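# Stand a toppled gift box upright and open it

## Task

A closed gift box is resting on one of its sides on the table. Turn it so it sits on its bottom, then open it so the lid is roughly upright or tilted back beyond upright. Concealed magnets keep the lid's flap closed, so it must be pulled loose. The box must stay on the table, and the result must hold once the robot lets go.

## Robot and tools

Robot: two arms, left_arm and right_arm, each ending in a two-finger gripper whose fingers can fold. In the scene frame the origin sits at table-top height midway between the nominal bases; +z is up, +x points out over the table, and left_arm is on the +y side. Calibrated bases: left_arm at (0, +0.421, 0) m, right_arm at (-0.012, -0.469, 0) m, both with almost no yaw. Reported hand poses and velocities use each arm's own base frame. Motion offsets use the current Hand target's own axes. The gripper's fingers point along its +z and open and close along its y. end_effector_position is the point between the pads when they are shut. Fingertips stick out about 33 mm past it for pad gaps up to 40 mm, shrinking to 9 mm when fully open. Fixed cameras use the scene frame. Camera names: cam_head_left, cam_head_right, cam_high, cam_low, cam_left_wrist, cam_right_wrist, each 896x504.

execute_actions(actions, cameras): actions is a list of actions; each action is a table of up to 15 rows, one row per 1/30 s step, and each action lasts 0.5 s. A short table repeats its final row. Every row holds 18 numbers, all in [-1, 1], in this order: left dx, dy, dz, rx, ry, rz, left gripper position, force_limit, speed, then the same nine for the right arm. Both arms must always be filled in. dx..rz are offsets, not poses: each row is measured from the Hand target as it was when that action began (not from the previous row), along that target's axes; 1.0 equals 0.6 m or 180 degrees, and rx, ry, rz form one rotation vector. Sending the same offset twice moves twice. Six zeros re-request the current Hand target, which also makes a stalled arm stop pressing. Gripper numbers are absolute commands: position +1 is fully open (140 mm), about -0.8 brings the pads together, -1 closes until blocked. force_limit runs from about 14 N at -1 to 58 N at +1 on a slow close; speed runs from about 30 mm/s at -1 to 250 mm/s at +1, and a fast close grips much harder. Both start at +1. To leave a gripper alone, resend its last three numbers (0 is a real command). Images come back only for an empty actions list or when cameras names them (["all"] for all).

move(target, speed, blend, stop_force, zero, blocking, cameras): drives each gripper in a straight line. target is one 18-number row, laid out as above, or a list of up to 15 such rows; every row's offsets count from the same starting Hand targets, not from the row before. speed is the path's top speed in m/s, 0.002 to 3.6 (default 0.25), rotation up to twice that in rad/s; one value or one per target. blend (m) rounds corners in a list; 0 stops at each target. stop_force (N, 3 to 120, shared by both arms) ends an arm's path when its wrist sensor feels that much resistance; it is unreliable while the gripper rotates and should be omitted when moving away from something the gripper presses. zero (default true) re-zeros the force reference first. blocking=false returns after about 0.5 s while motion continues; not allowed with stop_force. Paths ignore obstacles and the other arm, and all stop at 10 s. The result adds a "move:" line giving the ending (done, off_target, moving, held, fault) and limits such as paced or held.

wait(seconds 0 to 10) lets time pass. stop brakes a running move. zoom_image(camera, region [x0, y0, x1, y1] in image pixels, at most 504 by 504) enlarges part of the newest image. zero_wrist_force(arm) re-zeros one arm's force sensor. finished_scene(scene: 1 or 2) ends the scene for good; call it only when the box is upright and open.

Result lines: end_effector_position (m), end_effector_quat_wxyz, velocities (m/s, rad/s); Hand target (the last commanded pose after clipping, base for the next offsets; the gripper may rest a little short of it); Tool commands; object_status 0 moving, 1 blocked while opening, 2 blocked while closing (a grip), 3 reached position or pads met; position_measured in counts (3 open, about 75 = 100 mm, 139 = 60 mm, 200 = 20 mm, 230 pads touching); Joint positions and torques; Wrist force and torque along the gripper's axes, plus a peak line. Velocities may be summarized as within noise.

Cautions: orientation commands are clipped to 32 degrees from the measured one per step. Any net force near 150 N or contact torque at a joint's limit stops the arm for 10 s; aiming even slightly past a firm surface can trigger this, so approach slowly. Keep the arms from hitting each other; the clearance check is not foolproof. Do not route a path close to an arm's own base. Grip near the fingertips; fingers pushed tip-first into a surface fold. Do not slam or drop the box, do not let it leave the table, and avoid heavy twisting loads and long holds at full stretch, which heat motors.

Each tool is called after "Request:" as name(argument=value, ...), one argument or row to a line, values as JSON.

## Session

Request:
execute_actions(
  actions=[],
)

Scene clock: 0.00 s.
left_arm: end_effector_position=(+0.6059, -0.5197, +0.1172) position_measured=3 object_status=3 end_effector_quat_wxyz=(+0.105, +0.766, -0.540, +0.332) | right_arm: end_effector_position=(+0.8792, -0.1272, +0.1595) position_measured=3 object_status=3 end_effector_quat_wxyz=(+0.058, +0.907, -0.359, +0.214)
Joint positions: left_arm=[-0.862 -1.066 1.745 -2.96 -1.609 3.494] | right_arm=[-0.234 -0.835 1.034 -2.186 -1.744 3.625]
Joint velocities: within noise
Joint torques (N m): no reading
Wrist force (N): no reading
Wrist torque (N m): no reading
Wrist force, peak (N): no reading
Hand target: left_arm +0.6059, -0.5197, +0.1172; +0.105, +0.766, -0.540, +0.332 | right_arm +0.8792, -0.1272, +0.1595; +0.058, +0.907, -0.359, +0.214
Tool commands: left_gripper/position=+1.0 left_gripper/force_limit=+1.0 left_gripper/speed=+1.0 right_gripper/position=+1.0 right_gripper/force_limit=+1.0 right_gripper/speed=+1.0

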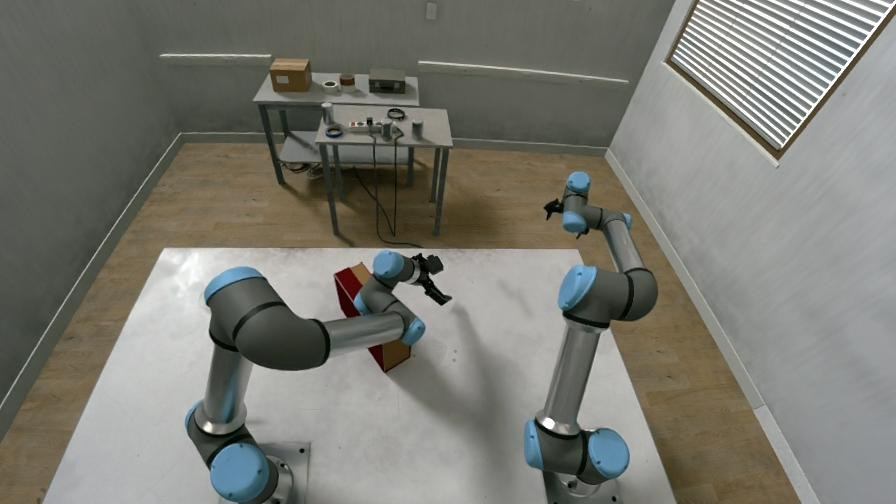

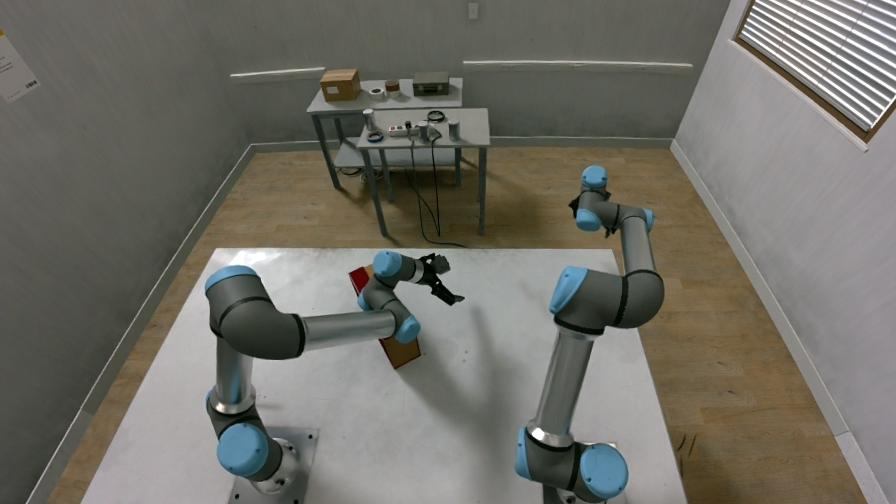

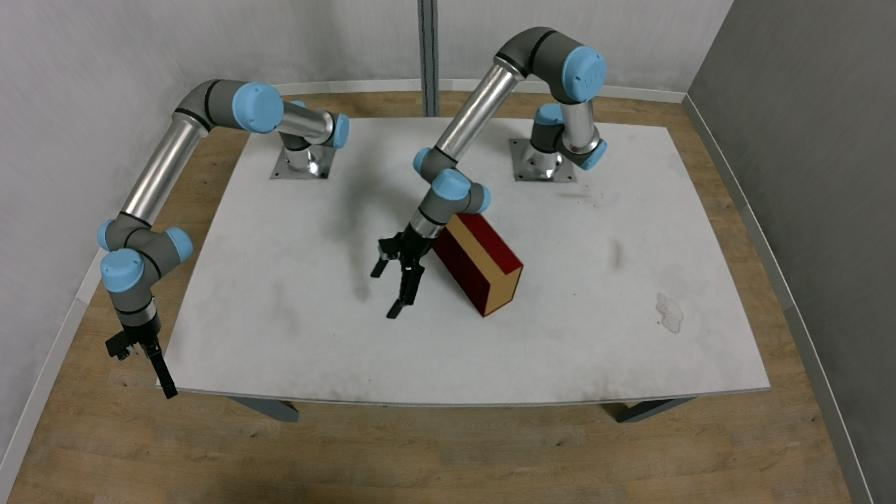

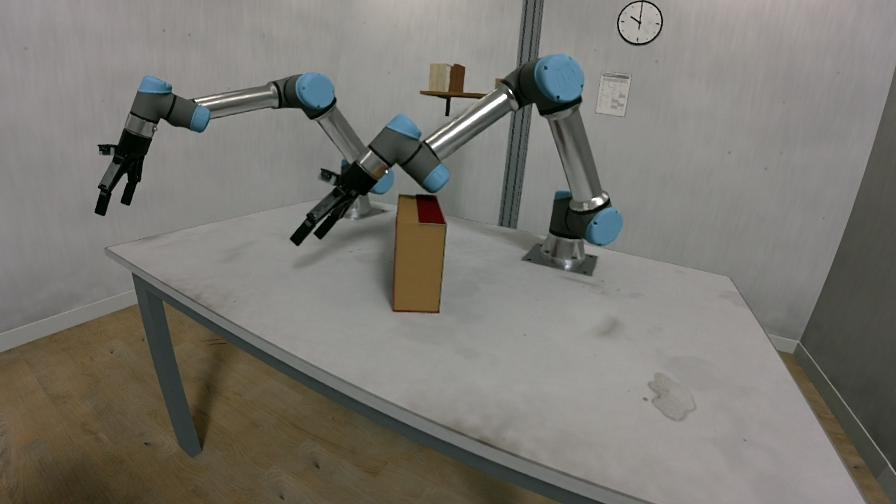

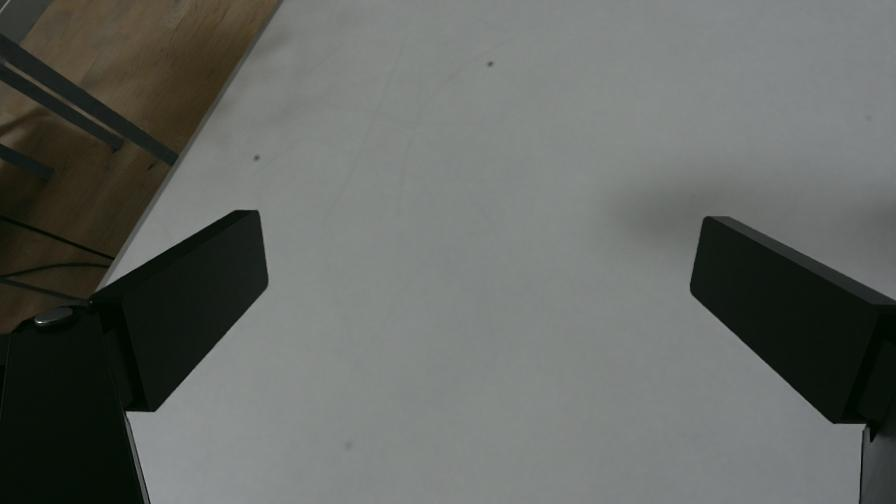

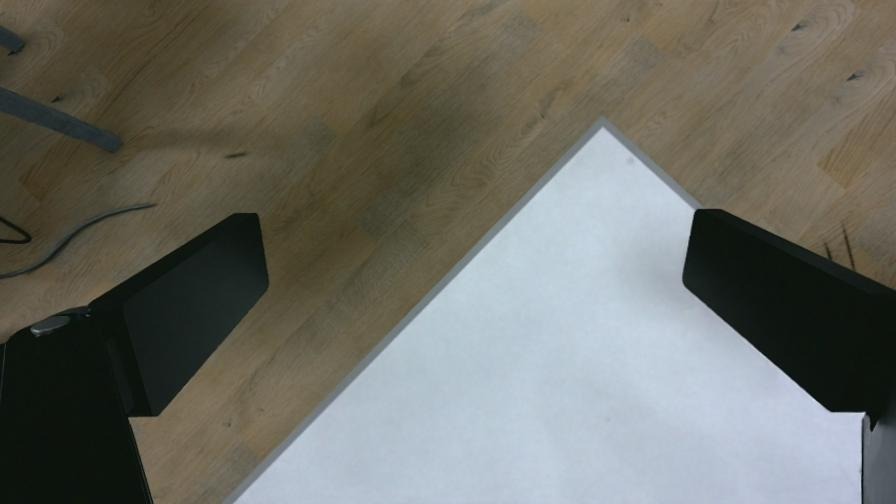

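Request:
zoom_image(
  camera="cam_low",
  region=[340, 170, 500, 330],
)

Request:
zoom_image(
  camera="cam_high",
  region=[400, 180, 560, 340],
)

Request:
zoom_image(
  camera="cam_head_left",
  region=[310, 240, 470, 390],
)

Request:
zoom_image(
  camera="cam_head_right",
  region=[330, 240, 490, 390],
)

Scaled by 3.150.

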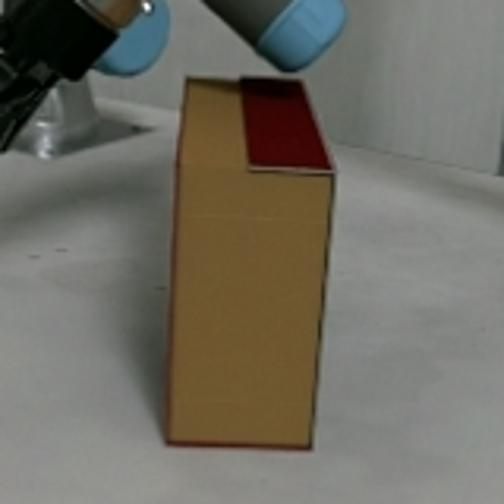

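Scaled by 3.150.

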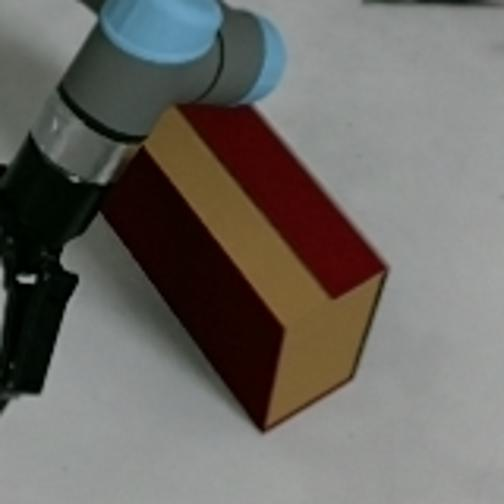

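Scaled by 3.150.

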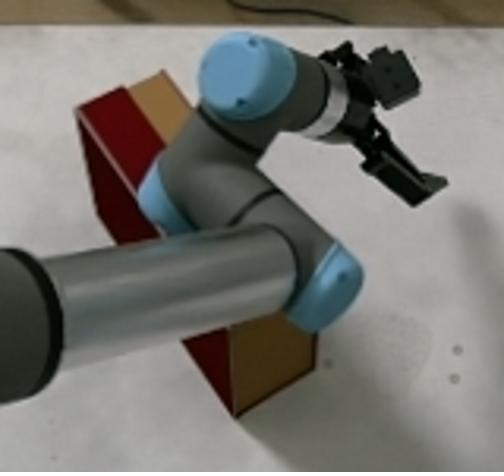

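Scaled by 3.150.

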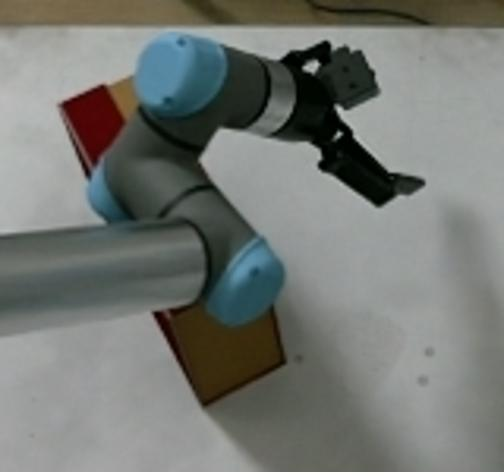

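Request:
move(
  target=[
    [0.274,-0.0175,-0.386,0,0,0,1,1,1,0.108,-0.012,-0.226,0,0,0,1,1,1],
    [-0.575,-0.376,-0.99,0,0,0,1,1,1,-0.873,-0.348,-0.768,0.086,-0.1287,-0.439,1,1,1],
  ],
  blend=[0.1,0],
  speed=0.5,
  cameras=["all"],
)

Scene clock: 176.40 s.
left_arm: end_effector_position=(+0.5059, +0.1392, +0.3975) position_measured=3 object_status=3 end_effector_quat_wxyz=(+0.105, +0.766, -0.540, +0.332) | right_arm: end_effector_position=(+0.5195, +0.4737, +0.3595) position_measured=3 object_status=3 end_effector_quat_wxyz=(+0.000, +0.948, +0.320, +0.000)
Joint positions: left_arm=[0.388 -1.619 1.556 -1.728 -2.253 4.68] | right_arm=[0.549 -1.004 0.613 -1.179 -1.571 3.04]
Joint torques (N m): left_arm=[10.18 -5.15 -33.79 -1.29 -4.87 2.2] | right_arm=[14.55 -31.73 -38.19 -1.27 -2.31 -1.74]
Wrist force (N): left_arm=[-0.1 -0.2 -0.1] | right_arm=[-0.3 -0.8 -0.9]
Wrist torque (N m): left_arm=[-0.05 0.03 -0.10] | right_arm=[-0.24 -0.03 0.33]
Wrist force, peak (N): left_arm=[-5.6 -0.1 -4.0] | right_arm=[-0.3 -11.2 -0.5]
Hand target: left_arm +0.5059, +0.1393, +0.3975; +0.105, +0.766, -0.540, +0.332 | right_arm +0.5196, +0.4737, +0.3595; +0.000, +0.948, +0.320, +0.000
Off the commanded pose: left_arm 0.000 m, 0 deg | right_arm 0.000 m, 0 deg.
move: done
camera_calibration:
cam_left_wrist: T_world_to_cam=[[-0.891031, -0.404673, -0.205679, 0.595034], [-0.326064, 0.885791, -0.330238, 0.17504], [0.315827, -0.227188, -0.921216, 0.371575], [0, 0, 0, 1]] pos_world=[0.469914, 0.170163, 0.522491]
cam_right_wrist: T_world_to_cam=[[0.606029, -0.795423, -0.00563946, 0.0689845], [-0.739989, -0.566366, 0.36283, 0.518304], [-0.291797, -0.215712, -0.931838, 0.734643], [0, 0, 0, 1]] pos_world=[0.556099, 0.506893, 0.496901]

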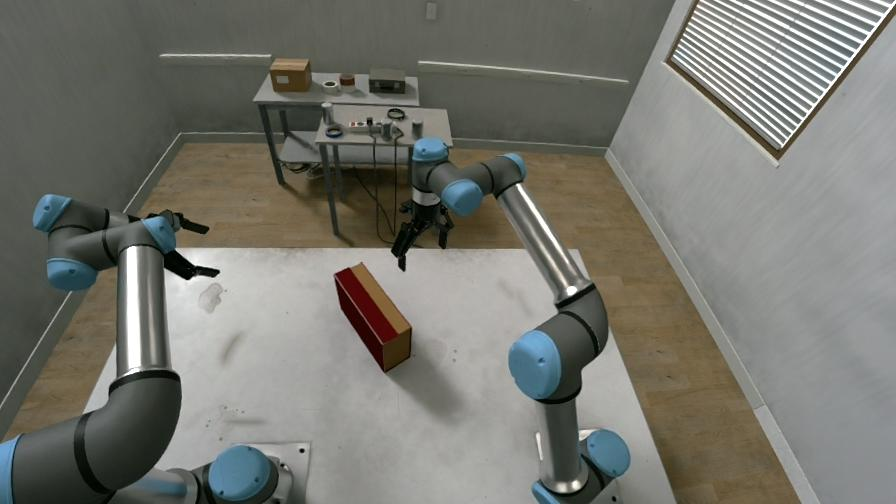

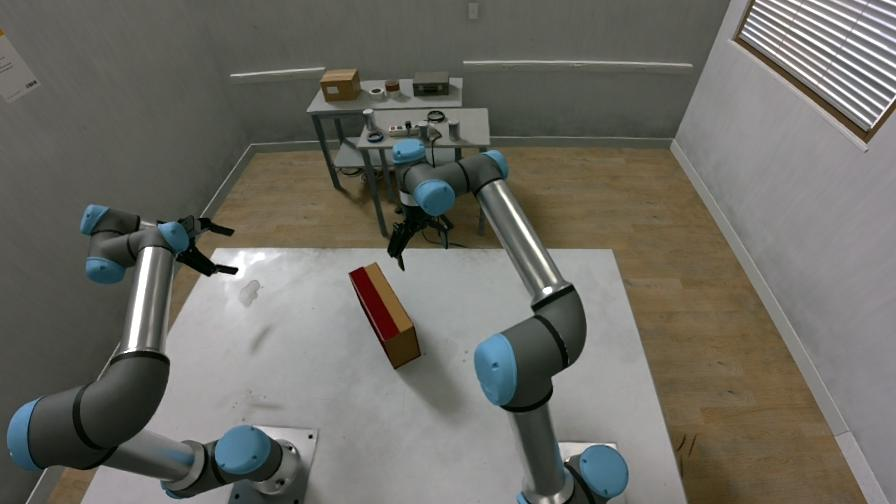

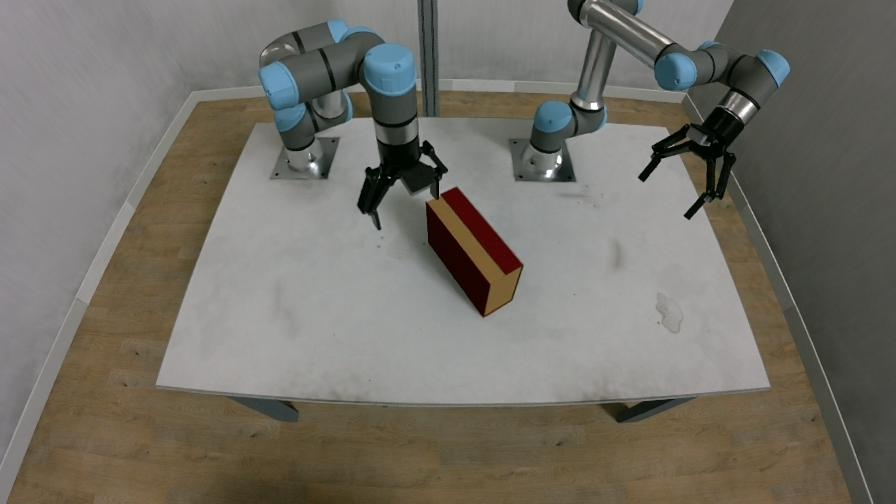

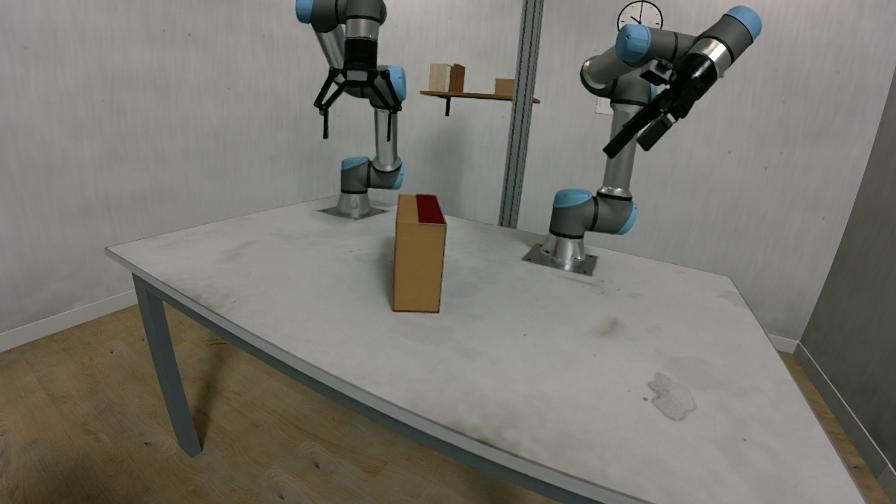

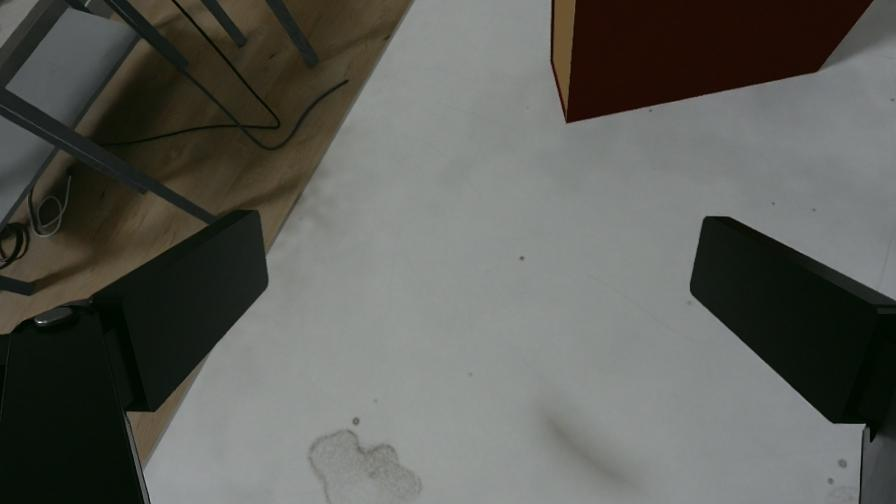

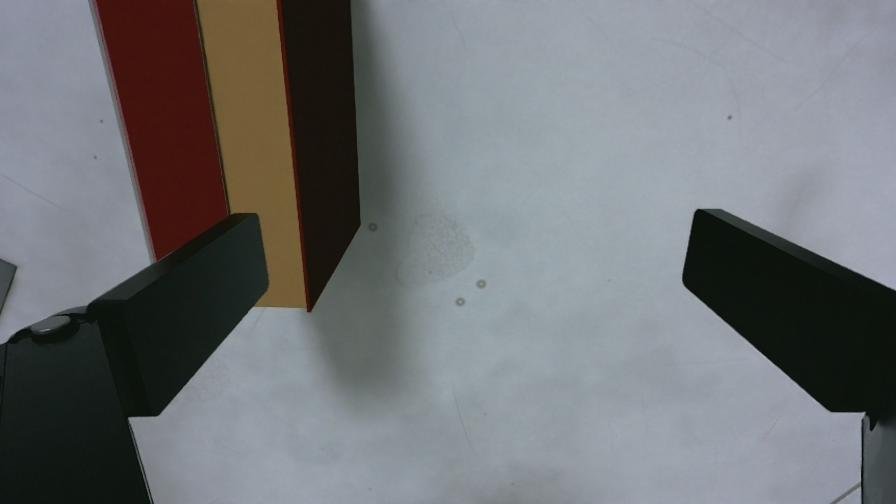

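Request:
move(
  target=[0,0,0,0,0,0,1,1,1,0.045,-0.27,0.1,0,0,0.008,1,1,1],
  speed=0.4,
  cameras=["cam_right_wrist","cam_high"],
)

Scene clock: 217.90 s.
left_arm: end_effector_position=(+0.5059, +0.1393, +0.3975) position_measured=3 object_status=3 end_effector_quat_wxyz=(+0.105, +0.766, -0.540, +0.332) | right_arm: end_effector_position=(+0.4429, +0.6189, +0.2994) position_measured=3 object_status=3 end_effector_quat_wxyz=(+0.000, +0.952, +0.308, +0.000)
Joint positions: left_arm=[0.389 -1.619 1.556 -1.728 -2.253 4.68] | right_arm=[0.774 -0.855 0.525 -1.24 -1.571 3.29]
Joint torques (N m): left_arm=[10.33 -5.04 -34.37 -1.32 -4.91 2.21] | right_arm=[12.91 -38.12 -40.34 -1.26 -2.39 1.47]
Wrist force (N): left_arm=[-0.3 0.0 -0.2] | right_arm=[0.0 -0.6 -0.5]
Wrist torque (N m): left_arm=[-0.01 0.06 -0.09] | right_arm=[-0.16 -0.12 0.19]
Wrist force, peak (N): left_arm=[-0.2 -0.1 -0.5] | right_arm=[-2.3 -10.3 0.1]
Hand target: left_arm +0.5059, +0.1393, +0.3975; +0.105, +0.766, -0.540, +0.332 | right_arm +0.4429, +0.6189, +0.2994; +0.000, +0.952, +0.308, +0.000
Off the commanded pose: left_arm 0.000 m, 0 deg | right_arm 0.000 m, 0 deg.
move: done
camera_calibration:
cam_right_wrist: T_world_to_cam=[[0.585893, -0.810369, -0.00558349, 0.248623], [-0.753966, -0.547613, 0.362842, 0.560196], [-0.297094, -0.208377, -0.931834, 0.685504], [0, 0, 0, 1]] pos_world=[0.480361, 0.65109, 0.436902]
Images, in order (width x height): cam_high 896x504, cam_right_wrist 896x504.

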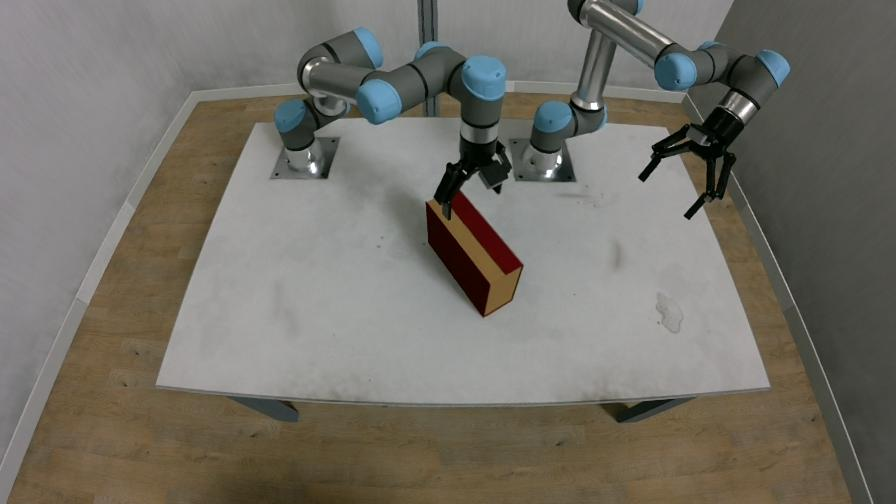

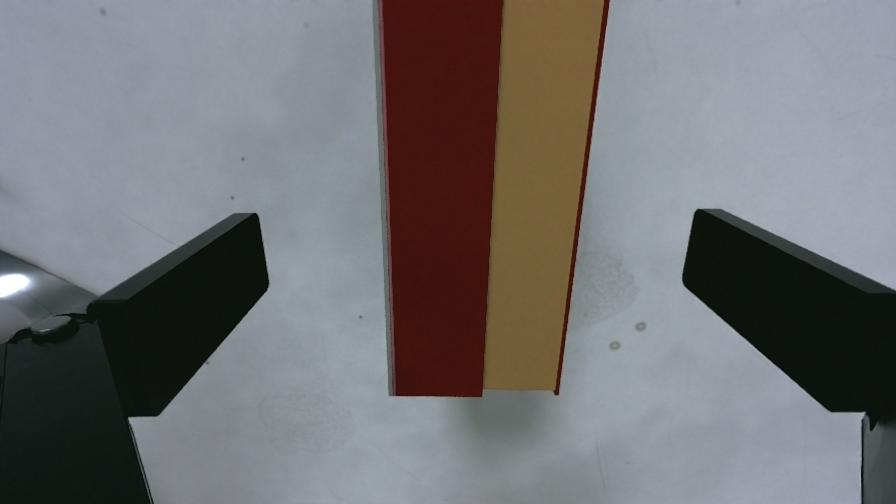

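Request:
move(
  target=[0,0,0,0,0,0,1,1,1,0,0,0.19,0,0,0,1,1,1],
  speed=0.2,
  stop_force=12,
)

Request:
move(
  target=[0,0,0,0,0,0,1,1,1,0,0,0,0,0,0,-1,0,-1],
  cameras=["cam_right_wrist","cam_low"],
)

Scene clock: 232.77 s.
left_arm: end_effector_position=(+0.5059, +0.1393, +0.3975) position_measured=3 object_status=3 end_effector_quat_wxyz=(+0.105, +0.766, -0.540, +0.332) | right_arm: end_effector_position=(+0.4429, +0.6189, +0.1854) position_measured=3 object_status=3 end_effector_quat_wxyz=(+0.000, +0.952, +0.308, +0.000)
Joint positions: left_arm=[0.389 -1.619 1.556 -1.728 -2.253 4.68] | right_arm=[0.774 -0.92 0.93 -1.58 -1.571 3.29]
Joint torques (N m): left_arm=[10.46 -5.73 -34.39 -1.37 -4.87 2.24] | right_arm=[-10.51 -64.44 -9.9 -5.48 1.54 -1.6]
Wrist force (N): left_arm=[-0.3 -0.1 -0.1] | right_arm=[0.4 -0.7 -0.4]
Wrist torque (N m): left_arm=[-0.02 0.04 -0.10] | right_arm=[-0.17 -0.14 0.18]
Wrist force, peak (N): left_arm=[0.0 -0.1 -0.4] | right_arm=[-0.1 -0.7 -2.2]
Hand target: left_arm +0.5059, +0.1393, +0.3975; +0.105, +0.766, -0.540, +0.332 | right_arm +0.4429, +0.6189, +0.1854; +0.000, +0.952, +0.308, +0.000
Off the commanded pose: left_arm 0.000 m, 0 deg | right_arm 0.000 m, 0 deg.
move: done

Scene clock: 234.80 s.
left_arm: end_effector_position=(+0.5059, +0.1393, +0.3975) position_measured=3 object_status=3 end_effector_quat_wxyz=(+0.105, +0.766, -0.540, +0.332) | right_arm: end_effector_position=(+0.4429, +0.6188, +0.1855) position_measured=75 object_status=0 end_effector_quat_wxyz=(+0.000, +0.952, +0.308, +0.000)
Joint positions: left_arm=[0.389 -1.619 1.556 -1.728 -2.253 4.68] | right_arm=[0.774 -0.92 0.93 -1.581 -1.571 3.29]
Joint torques (N m): left_arm=[9.79 -5.77 -34 -1.41 -4.92 2.23] | right_arm=[-6.6 -52.39 -14.5 -4.65 1.73 -1.46]
Wrist force (N): left_arm=[-0.1 0.1 -0.1] | right_arm=[-4.0 4.5 -13.0]
Wrist torque (N m): left_arm=[0.02 0.03 -0.10] | right_arm=[-0.18 -0.18 0.32]
Wrist force, peak (N): left_arm=[-0.4 0.1 -0.2] | right_arm=[-3.9 4.6 -13.2]
Hand target: left_arm +0.5059, +0.1393, +0.3975; +0.105, +0.766, -0.540, +0.332 | right_arm +0.4429, +0.6189, +0.1854; +0.000, +0.952, +0.308, +0.000
Off the commanded pose: left_arm 0.000 m, 0 deg | right_arm 0.000 m, 0 deg.
move: done
camera_calibration:
cam_right_wrist: T_world_to_cam=[[0.585849, -0.810401, -0.00556309, 0.248022], [-0.754, -0.547567, 0.362842, 0.601545], [-0.297094, -0.208376, -0.931834, 0.579275], [0, 0, 0, 1]] pos_world=[0.480361, 0.65109, 0.322902]
Images, in order (width x height): cam_low 896x504, cam_right_wrist 896x504.

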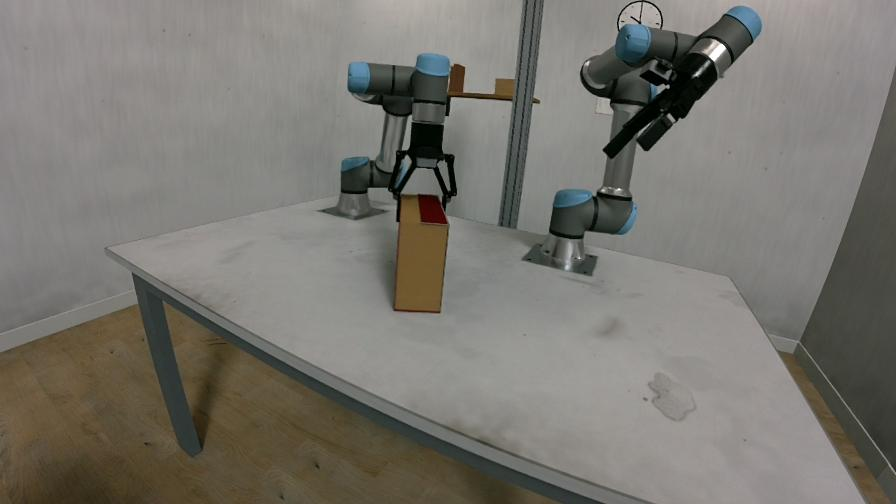

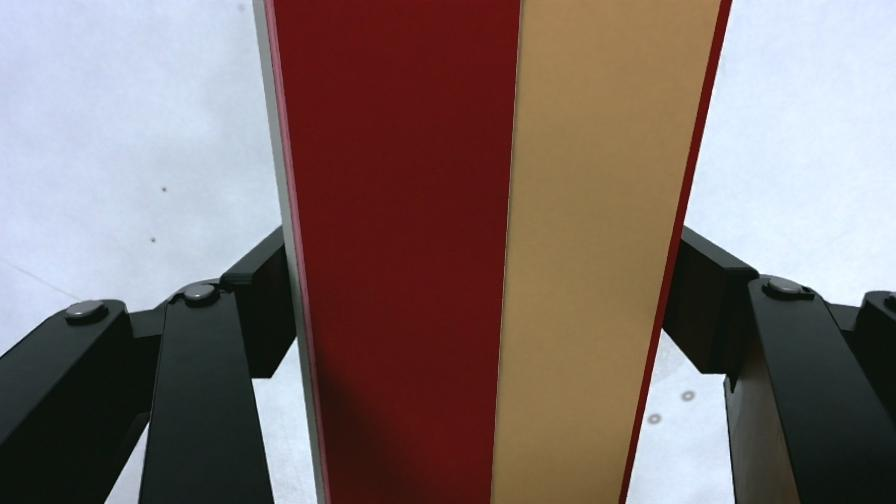

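Request:
move(
  target=[
    [0,0,0,0,0,0,1,1,1,0,0,-0.02,0,0,0,-1,0,-1],
    [0,0,0,0,0,0,1,1,1,0,0.1433,-0.025,0.1444,0,0,-1,0,-1],
    [0,0,0,0,0,0,1,1,1,0,0.2747,0.0333,0.2889,0,0,-1,0,-1],
    [0,0,0,0,0,0,1,1,1,0,0.3668,0.1435,0.4333,0,0,-1,0,-1],
  ],
  blend=[0.005,0.03,0.03,0],
  speed=0.2,
  cameras=["all"],
)

Scene clock: 268.27 s.
left_arm: end_effector_position=(+0.5059, +0.1393, +0.3975) position_measured=3 object_status=3 end_effector_quat_wxyz=(+0.105, +0.766, -0.540, +0.332) | right_arm: end_effector_position=(+0.5718, +0.4403, +0.0994) position_measured=75 object_status=2 end_effector_quat_wxyz=(-0.599, +0.740, +0.239, -0.194)
Joint positions: left_arm=[0.389 -1.619 1.556 -1.728 -2.253 4.68] | right_arm=[0.08 -0.572 0.927 -0.744 -0.581 1.902]
Joint torques (N m): left_arm=[10.42 -5.58 -33.98 -1.39 -4.81 2.24] | right_arm=[2.15 -42.91 -37.32 2.61 -1.06 -1.85]
Wrist force (N): left_arm=[-0.3 -0.1 -0.1] | right_arm=[-1.2 1.9 2.3]
Wrist torque (N m): left_arm=[-0.02 0.04 -0.09] | right_arm=[-0.42 -0.15 0.08]
Wrist force, peak (N): left_arm=[-0.4 0.0 -0.3] | right_arm=[-4.2 4.7 -13.4]
Hand target: left_arm +0.5059, +0.1393, +0.3975; +0.105, +0.766, -0.540, +0.332 | right_arm +0.5717, +0.4404, +0.0994; -0.599, +0.740, +0.239, -0.194
Off the commanded pose: left_arm 0.000 m, 0 deg | right_arm 0.000 m, 0 deg.
move: done
camera_calibration:
cam_left_wrist: T_world_to_cam=[[-0.891059, -0.404654, -0.205596, 0.595], [-0.326075, 0.885798, -0.330208, 0.175028], [0.315737, -0.227195, -0.921245, 0.371634], [0, 0, 0, 1]] pos_world=[0.469913, 0.170163, 0.522492]
cam_right_wrist: T_world_to_cam=[[0.118728, -0.164221, -0.979252, 0.106678], [-0.547918, -0.833313, 0.0733156, 0.668873], [-0.828064, 0.527845, -0.188918, 0.405709], [0, 0, 0, 1]] pos_world=[0.689775, 0.360748, 0.132071]

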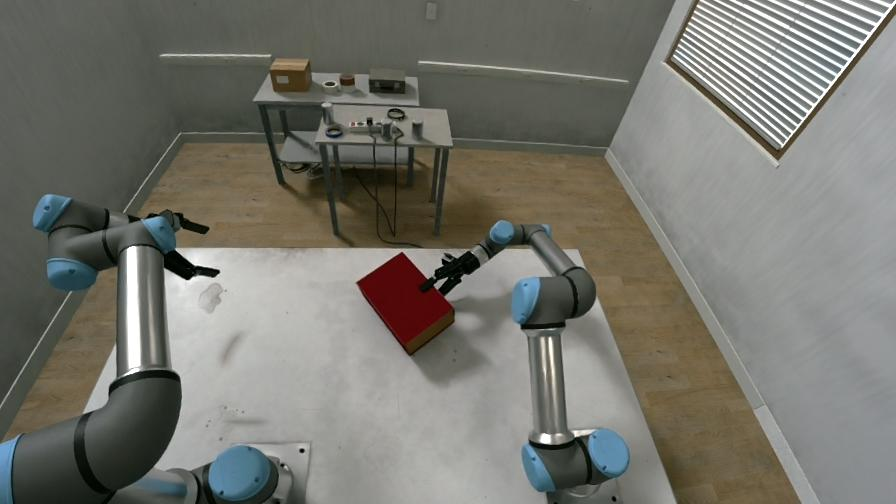

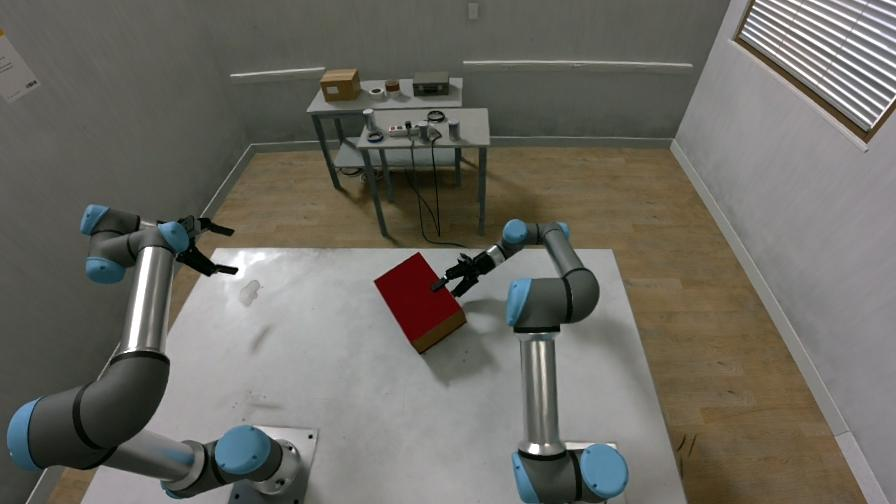

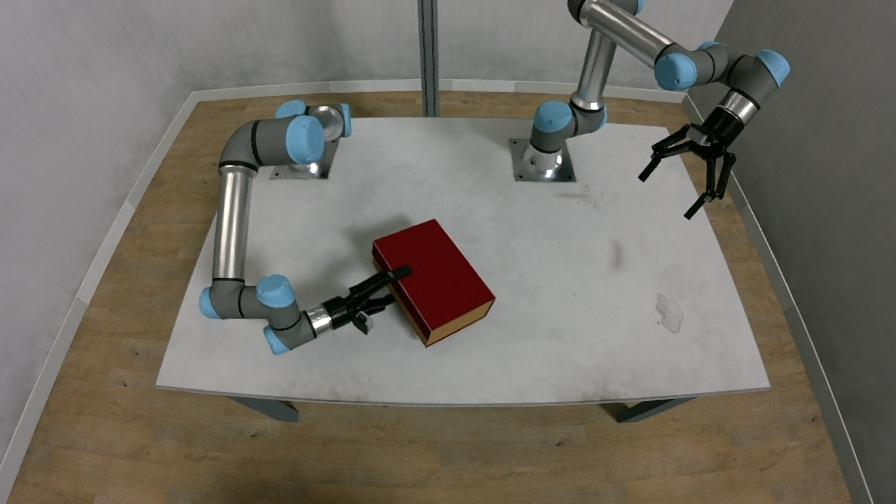

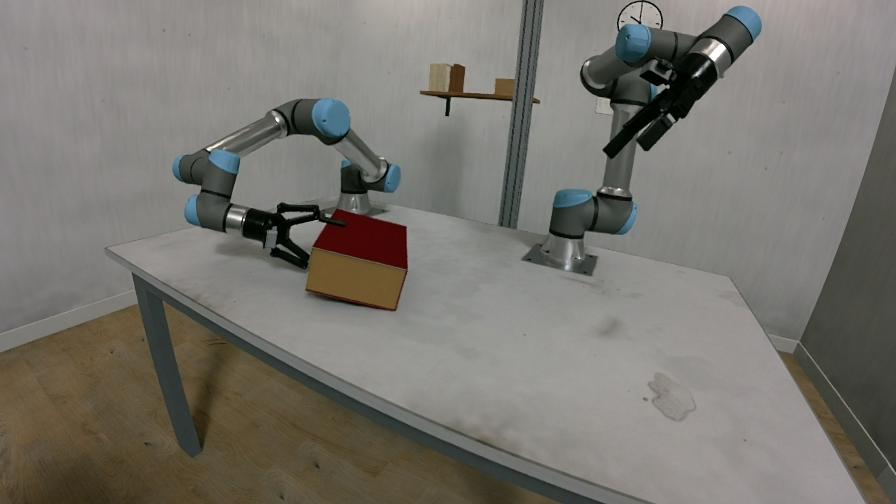

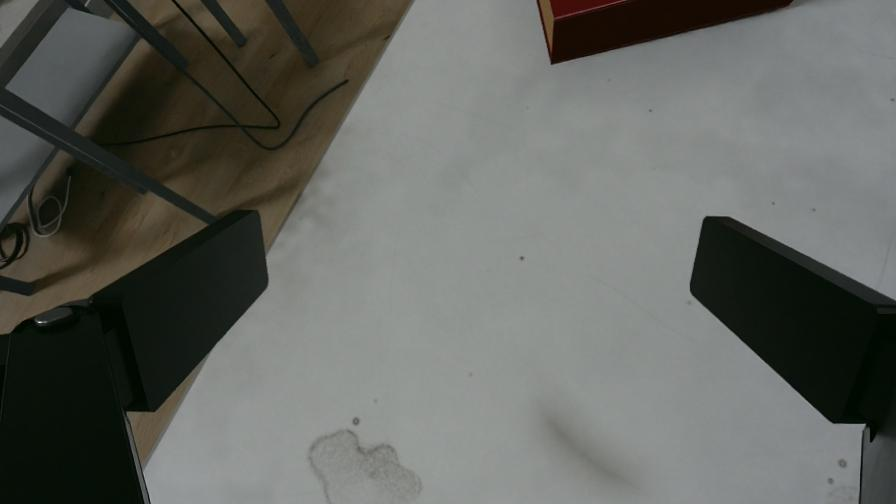

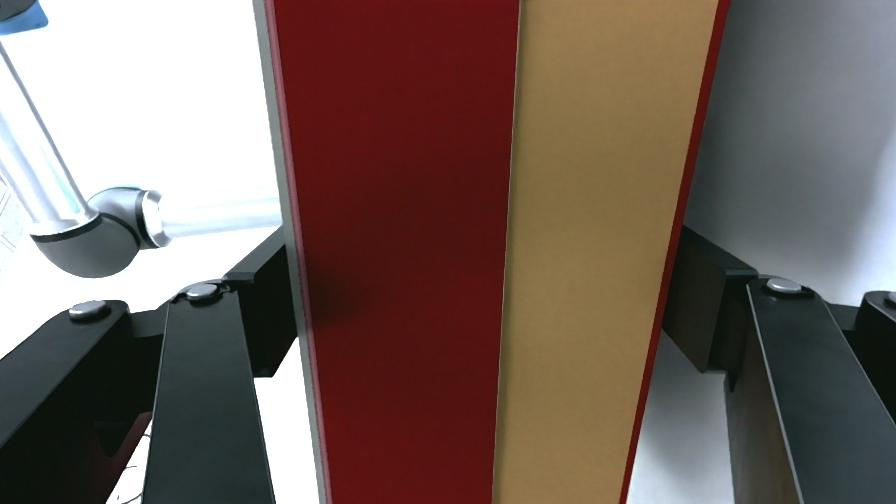

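Request:
move(
  target=[0,0,0,0,0,0,1,1,1,0,0.049,0.0104,0,0,0,-1,0,-1],
  speed=0.03,
  stop_force=6,
  cameras=["cam_low","cam_right_wrist"],
)

Request:
zoom_image(
  camera="cam_low",
  region=[170, 170, 430, 330],
)

Scene clock: 281.57 s.
left_arm: end_effector_position=(+0.5059, +0.1393, +0.3975) position_measured=3 object_status=3 end_effector_quat_wxyz=(+0.105, +0.766, -0.540, +0.332) | right_arm: end_effector_position=(+0.5718, +0.4404, +0.0956) position_measured=75 object_status=2 end_effector_quat_wxyz=(-0.599, +0.740, +0.239, -0.194)
Joint positions: left_arm=[0.389 -1.619 1.556 -1.728 -2.253 4.68] | right_arm=[0.08 -0.568 0.929 -0.751 -0.581 1.902]
Joint torques (N m): left_arm=[10.61 -6.23 -34.46 -1.45 -4.91 2.18] | right_arm=[10.92 -73.74 -36.27 1.88 -0.86 1.54]
Wrist force (N): left_arm=[-0.3 0.0 -0.3] | right_arm=[-1.4 -0.2 2.5]
Wrist torque (N m): left_arm=[0.00 0.05 -0.10] | right_arm=[-0.09 -0.35 -0.19]
Wrist force, peak (N): left_arm=[-0.5 -0.2 -0.2] | right_arm=[-3.8 -6.4 -1.4]
Hand target: left_arm +0.5059, +0.1393, +0.3975; +0.105, +0.766, -0.540, +0.332 | right_arm +0.5718, +0.4404, +0.0956; -0.599, +0.740, +0.239, -0.194 (not the last commanded pose)
Off the commanded pose: left_arm 0.000 m, 0 deg | right_arm 0.026 m, 0 deg.
move: contact (right_arm)
camera_calibration:
cam_right_wrist: T_world_to_cam=[[0.119041, -0.164159, -0.979225, 0.102817], [-0.547766, -0.83343, 0.0731272, 0.669245], [-0.828119, 0.527681, -0.189133, 0.405167], [0, 0, 0, 1]] pos_world=[0.689877, 0.360848, 0.128371]
Images, in order (width x height): cam_low 896x504, cam_right_wrist 896x504.

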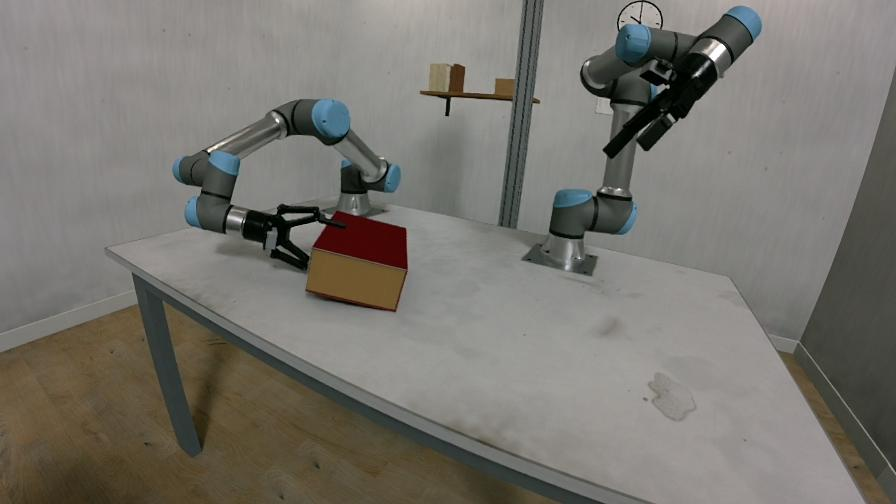

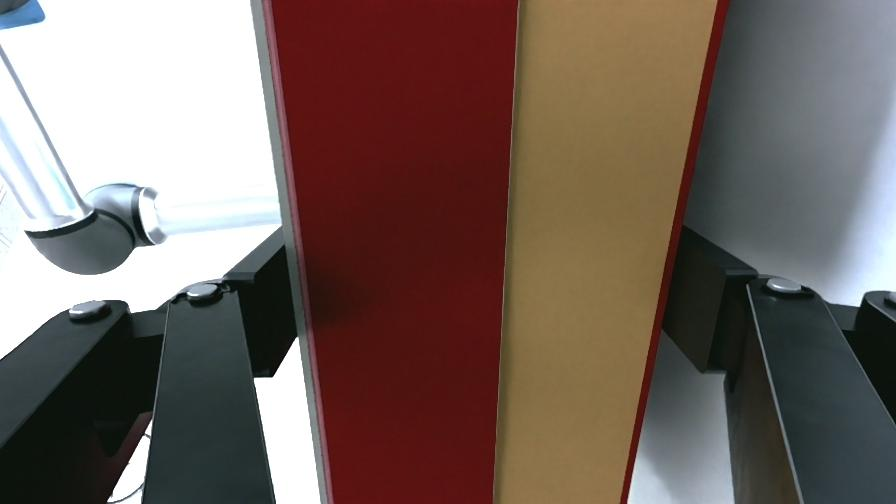

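Scaled by 1.938.

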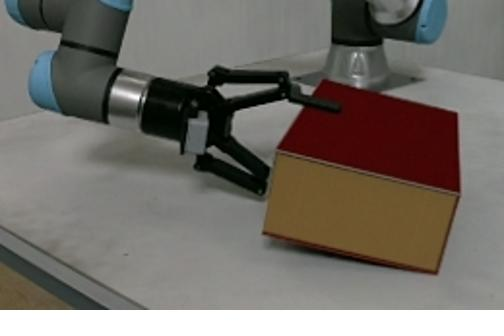

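Request:
move(
  target=[0,0,0,0,0,0,1,1,1,0,0.0217,-0.005,0.0222,0,0,-1,0,-1],
  speed=0.1,
)

Request:
move(
  target=[0,0,0,0,0,0,1,1,1,0,0,0,0,0,0,0.55,0,-1],
  cameras=["cam_low","cam_right_wrist"],
)

Request:
zoom_image(
  camera="cam_low",
  region=[170, 170, 430, 330],
)

Scene clock: 324.97 s.
left_arm: end_effector_position=(+0.5059, +0.1393, +0.3975) position_measured=3 object_status=3 end_effector_quat_wxyz=(+0.105, +0.766, -0.540, +0.332) | right_arm: end_effector_position=(+0.5751, +0.4358, +0.0835) position_measured=75 object_status=2 end_effector_quat_wxyz=(-0.624, +0.718, +0.232, -0.202)
Joint positions: left_arm=[0.389 -1.619 1.556 -1.728 -2.253 4.68] | right_arm=[0.069 -0.493 0.858 -0.627 -0.572 1.792]
Joint torques (N m): left_arm=[10.61 -5.73 -33.99 -1.47 -4.83 2.15] | right_arm=[-11.93 -41.77 -35.91 2.82 -1.73 -1.22]
Wrist force (N): left_arm=[-0.2 -0.2 -0.2] | right_arm=[-2.2 -1.5 0.4]
Wrist torque (N m): left_arm=[-0.04 0.03 -0.10] | right_arm=[0.33 -0.07 -0.47]
Wrist force, peak (N): left_arm=[-0.1 0.0 -0.5] | right_arm=[-3.0 -4.8 1.2]
Hand target: left_arm +0.5059, +0.1393, +0.3975; +0.105, +0.766, -0.540, +0.332 | right_arm +0.5751, +0.4358, +0.0835; -0.624, +0.718, +0.232, -0.202
Off the commanded pose: left_arm 0.000 m, 0 deg | right_arm 0.000 m, 0 deg.
move: done

Scene clock: 325.60 s.
left_arm: end_effector_position=(+0.5059, +0.1393, +0.3975) position_measured=3 object_status=3 end_effector_quat_wxyz=(+0.105, +0.766, -0.540, +0.332) | right_arm: end_effector_position=(+0.5751, +0.4358, +0.0835) position_measured=59 object_status=0 end_effector_quat_wxyz=(-0.624, +0.718, +0.232, -0.202)
Joint positions: left_arm=[0.389 -1.619 1.556 -1.728 -2.253 4.68] | right_arm=[0.069 -0.493 0.858 -0.627 -0.572 1.792]
Joint torques (N m): left_arm=[10.83 -5.77 -33.93 -1.49 -4.81 2.22] | right_arm=[-9.14 -45.82 -34.36 1.57 -0.97 -1.16]
Wrist force (N): left_arm=[-0.2 0.0 -0.3] | right_arm=[-1.5 -5.1 3.1]
Wrist torque (N m): left_arm=[0.00 0.04 -0.10] | right_arm=[0.12 -0.08 -0.10]
Wrist force, peak (N): left_arm=[-0.2 -0.1 -0.4] | right_arm=[-1.5 -6.3 3.0]
Hand target: left_arm +0.5059, +0.1393, +0.3975; +0.105, +0.766, -0.540, +0.332 | right_arm +0.5751, +0.4358, +0.0835; -0.624, +0.718, +0.232, -0.202
Off the commanded pose: left_arm 0.000 m, 0 deg | right_arm 0.000 m, 0 deg.
move: done
camera_calibration:
cam_right_wrist: T_world_to_cam=[[0.078695, -0.108378, -0.99099, 0.0896622], [-0.545285, -0.836862, 0.0482203, 0.670254], [-0.834548, 0.536578, -0.124954, 0.402495], [0, 0, 0, 1]] pos_world=[0.694325, 0.354658, 0.106828]
Images, in order (width x height): cam_low 896x504, cam_right_wrist 896x504.

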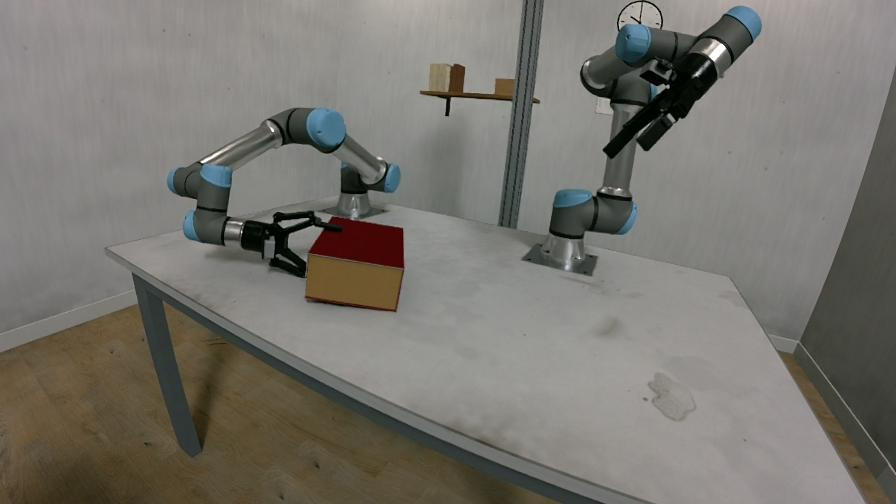

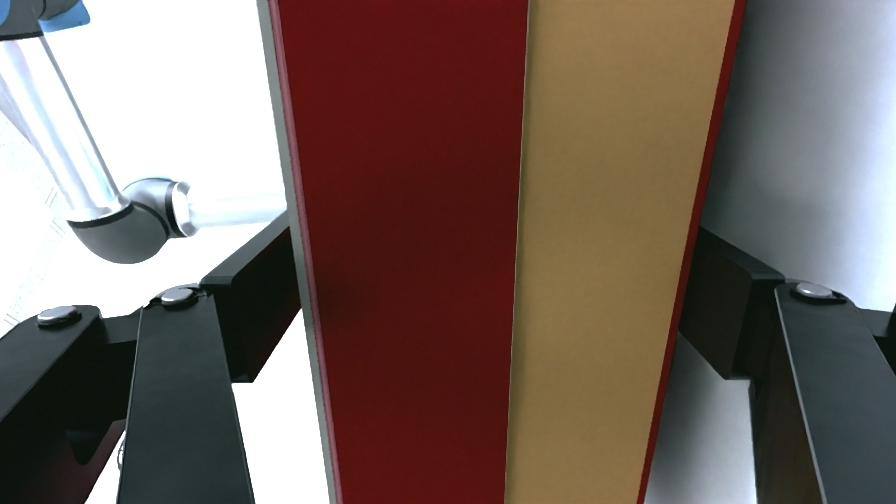

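Scaled by 1.938.

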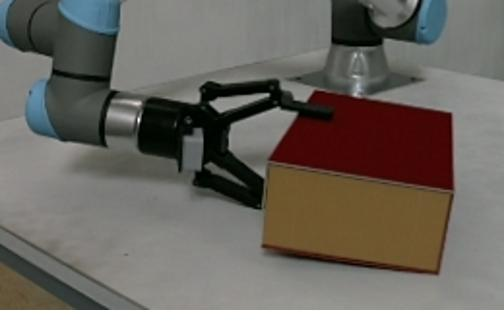

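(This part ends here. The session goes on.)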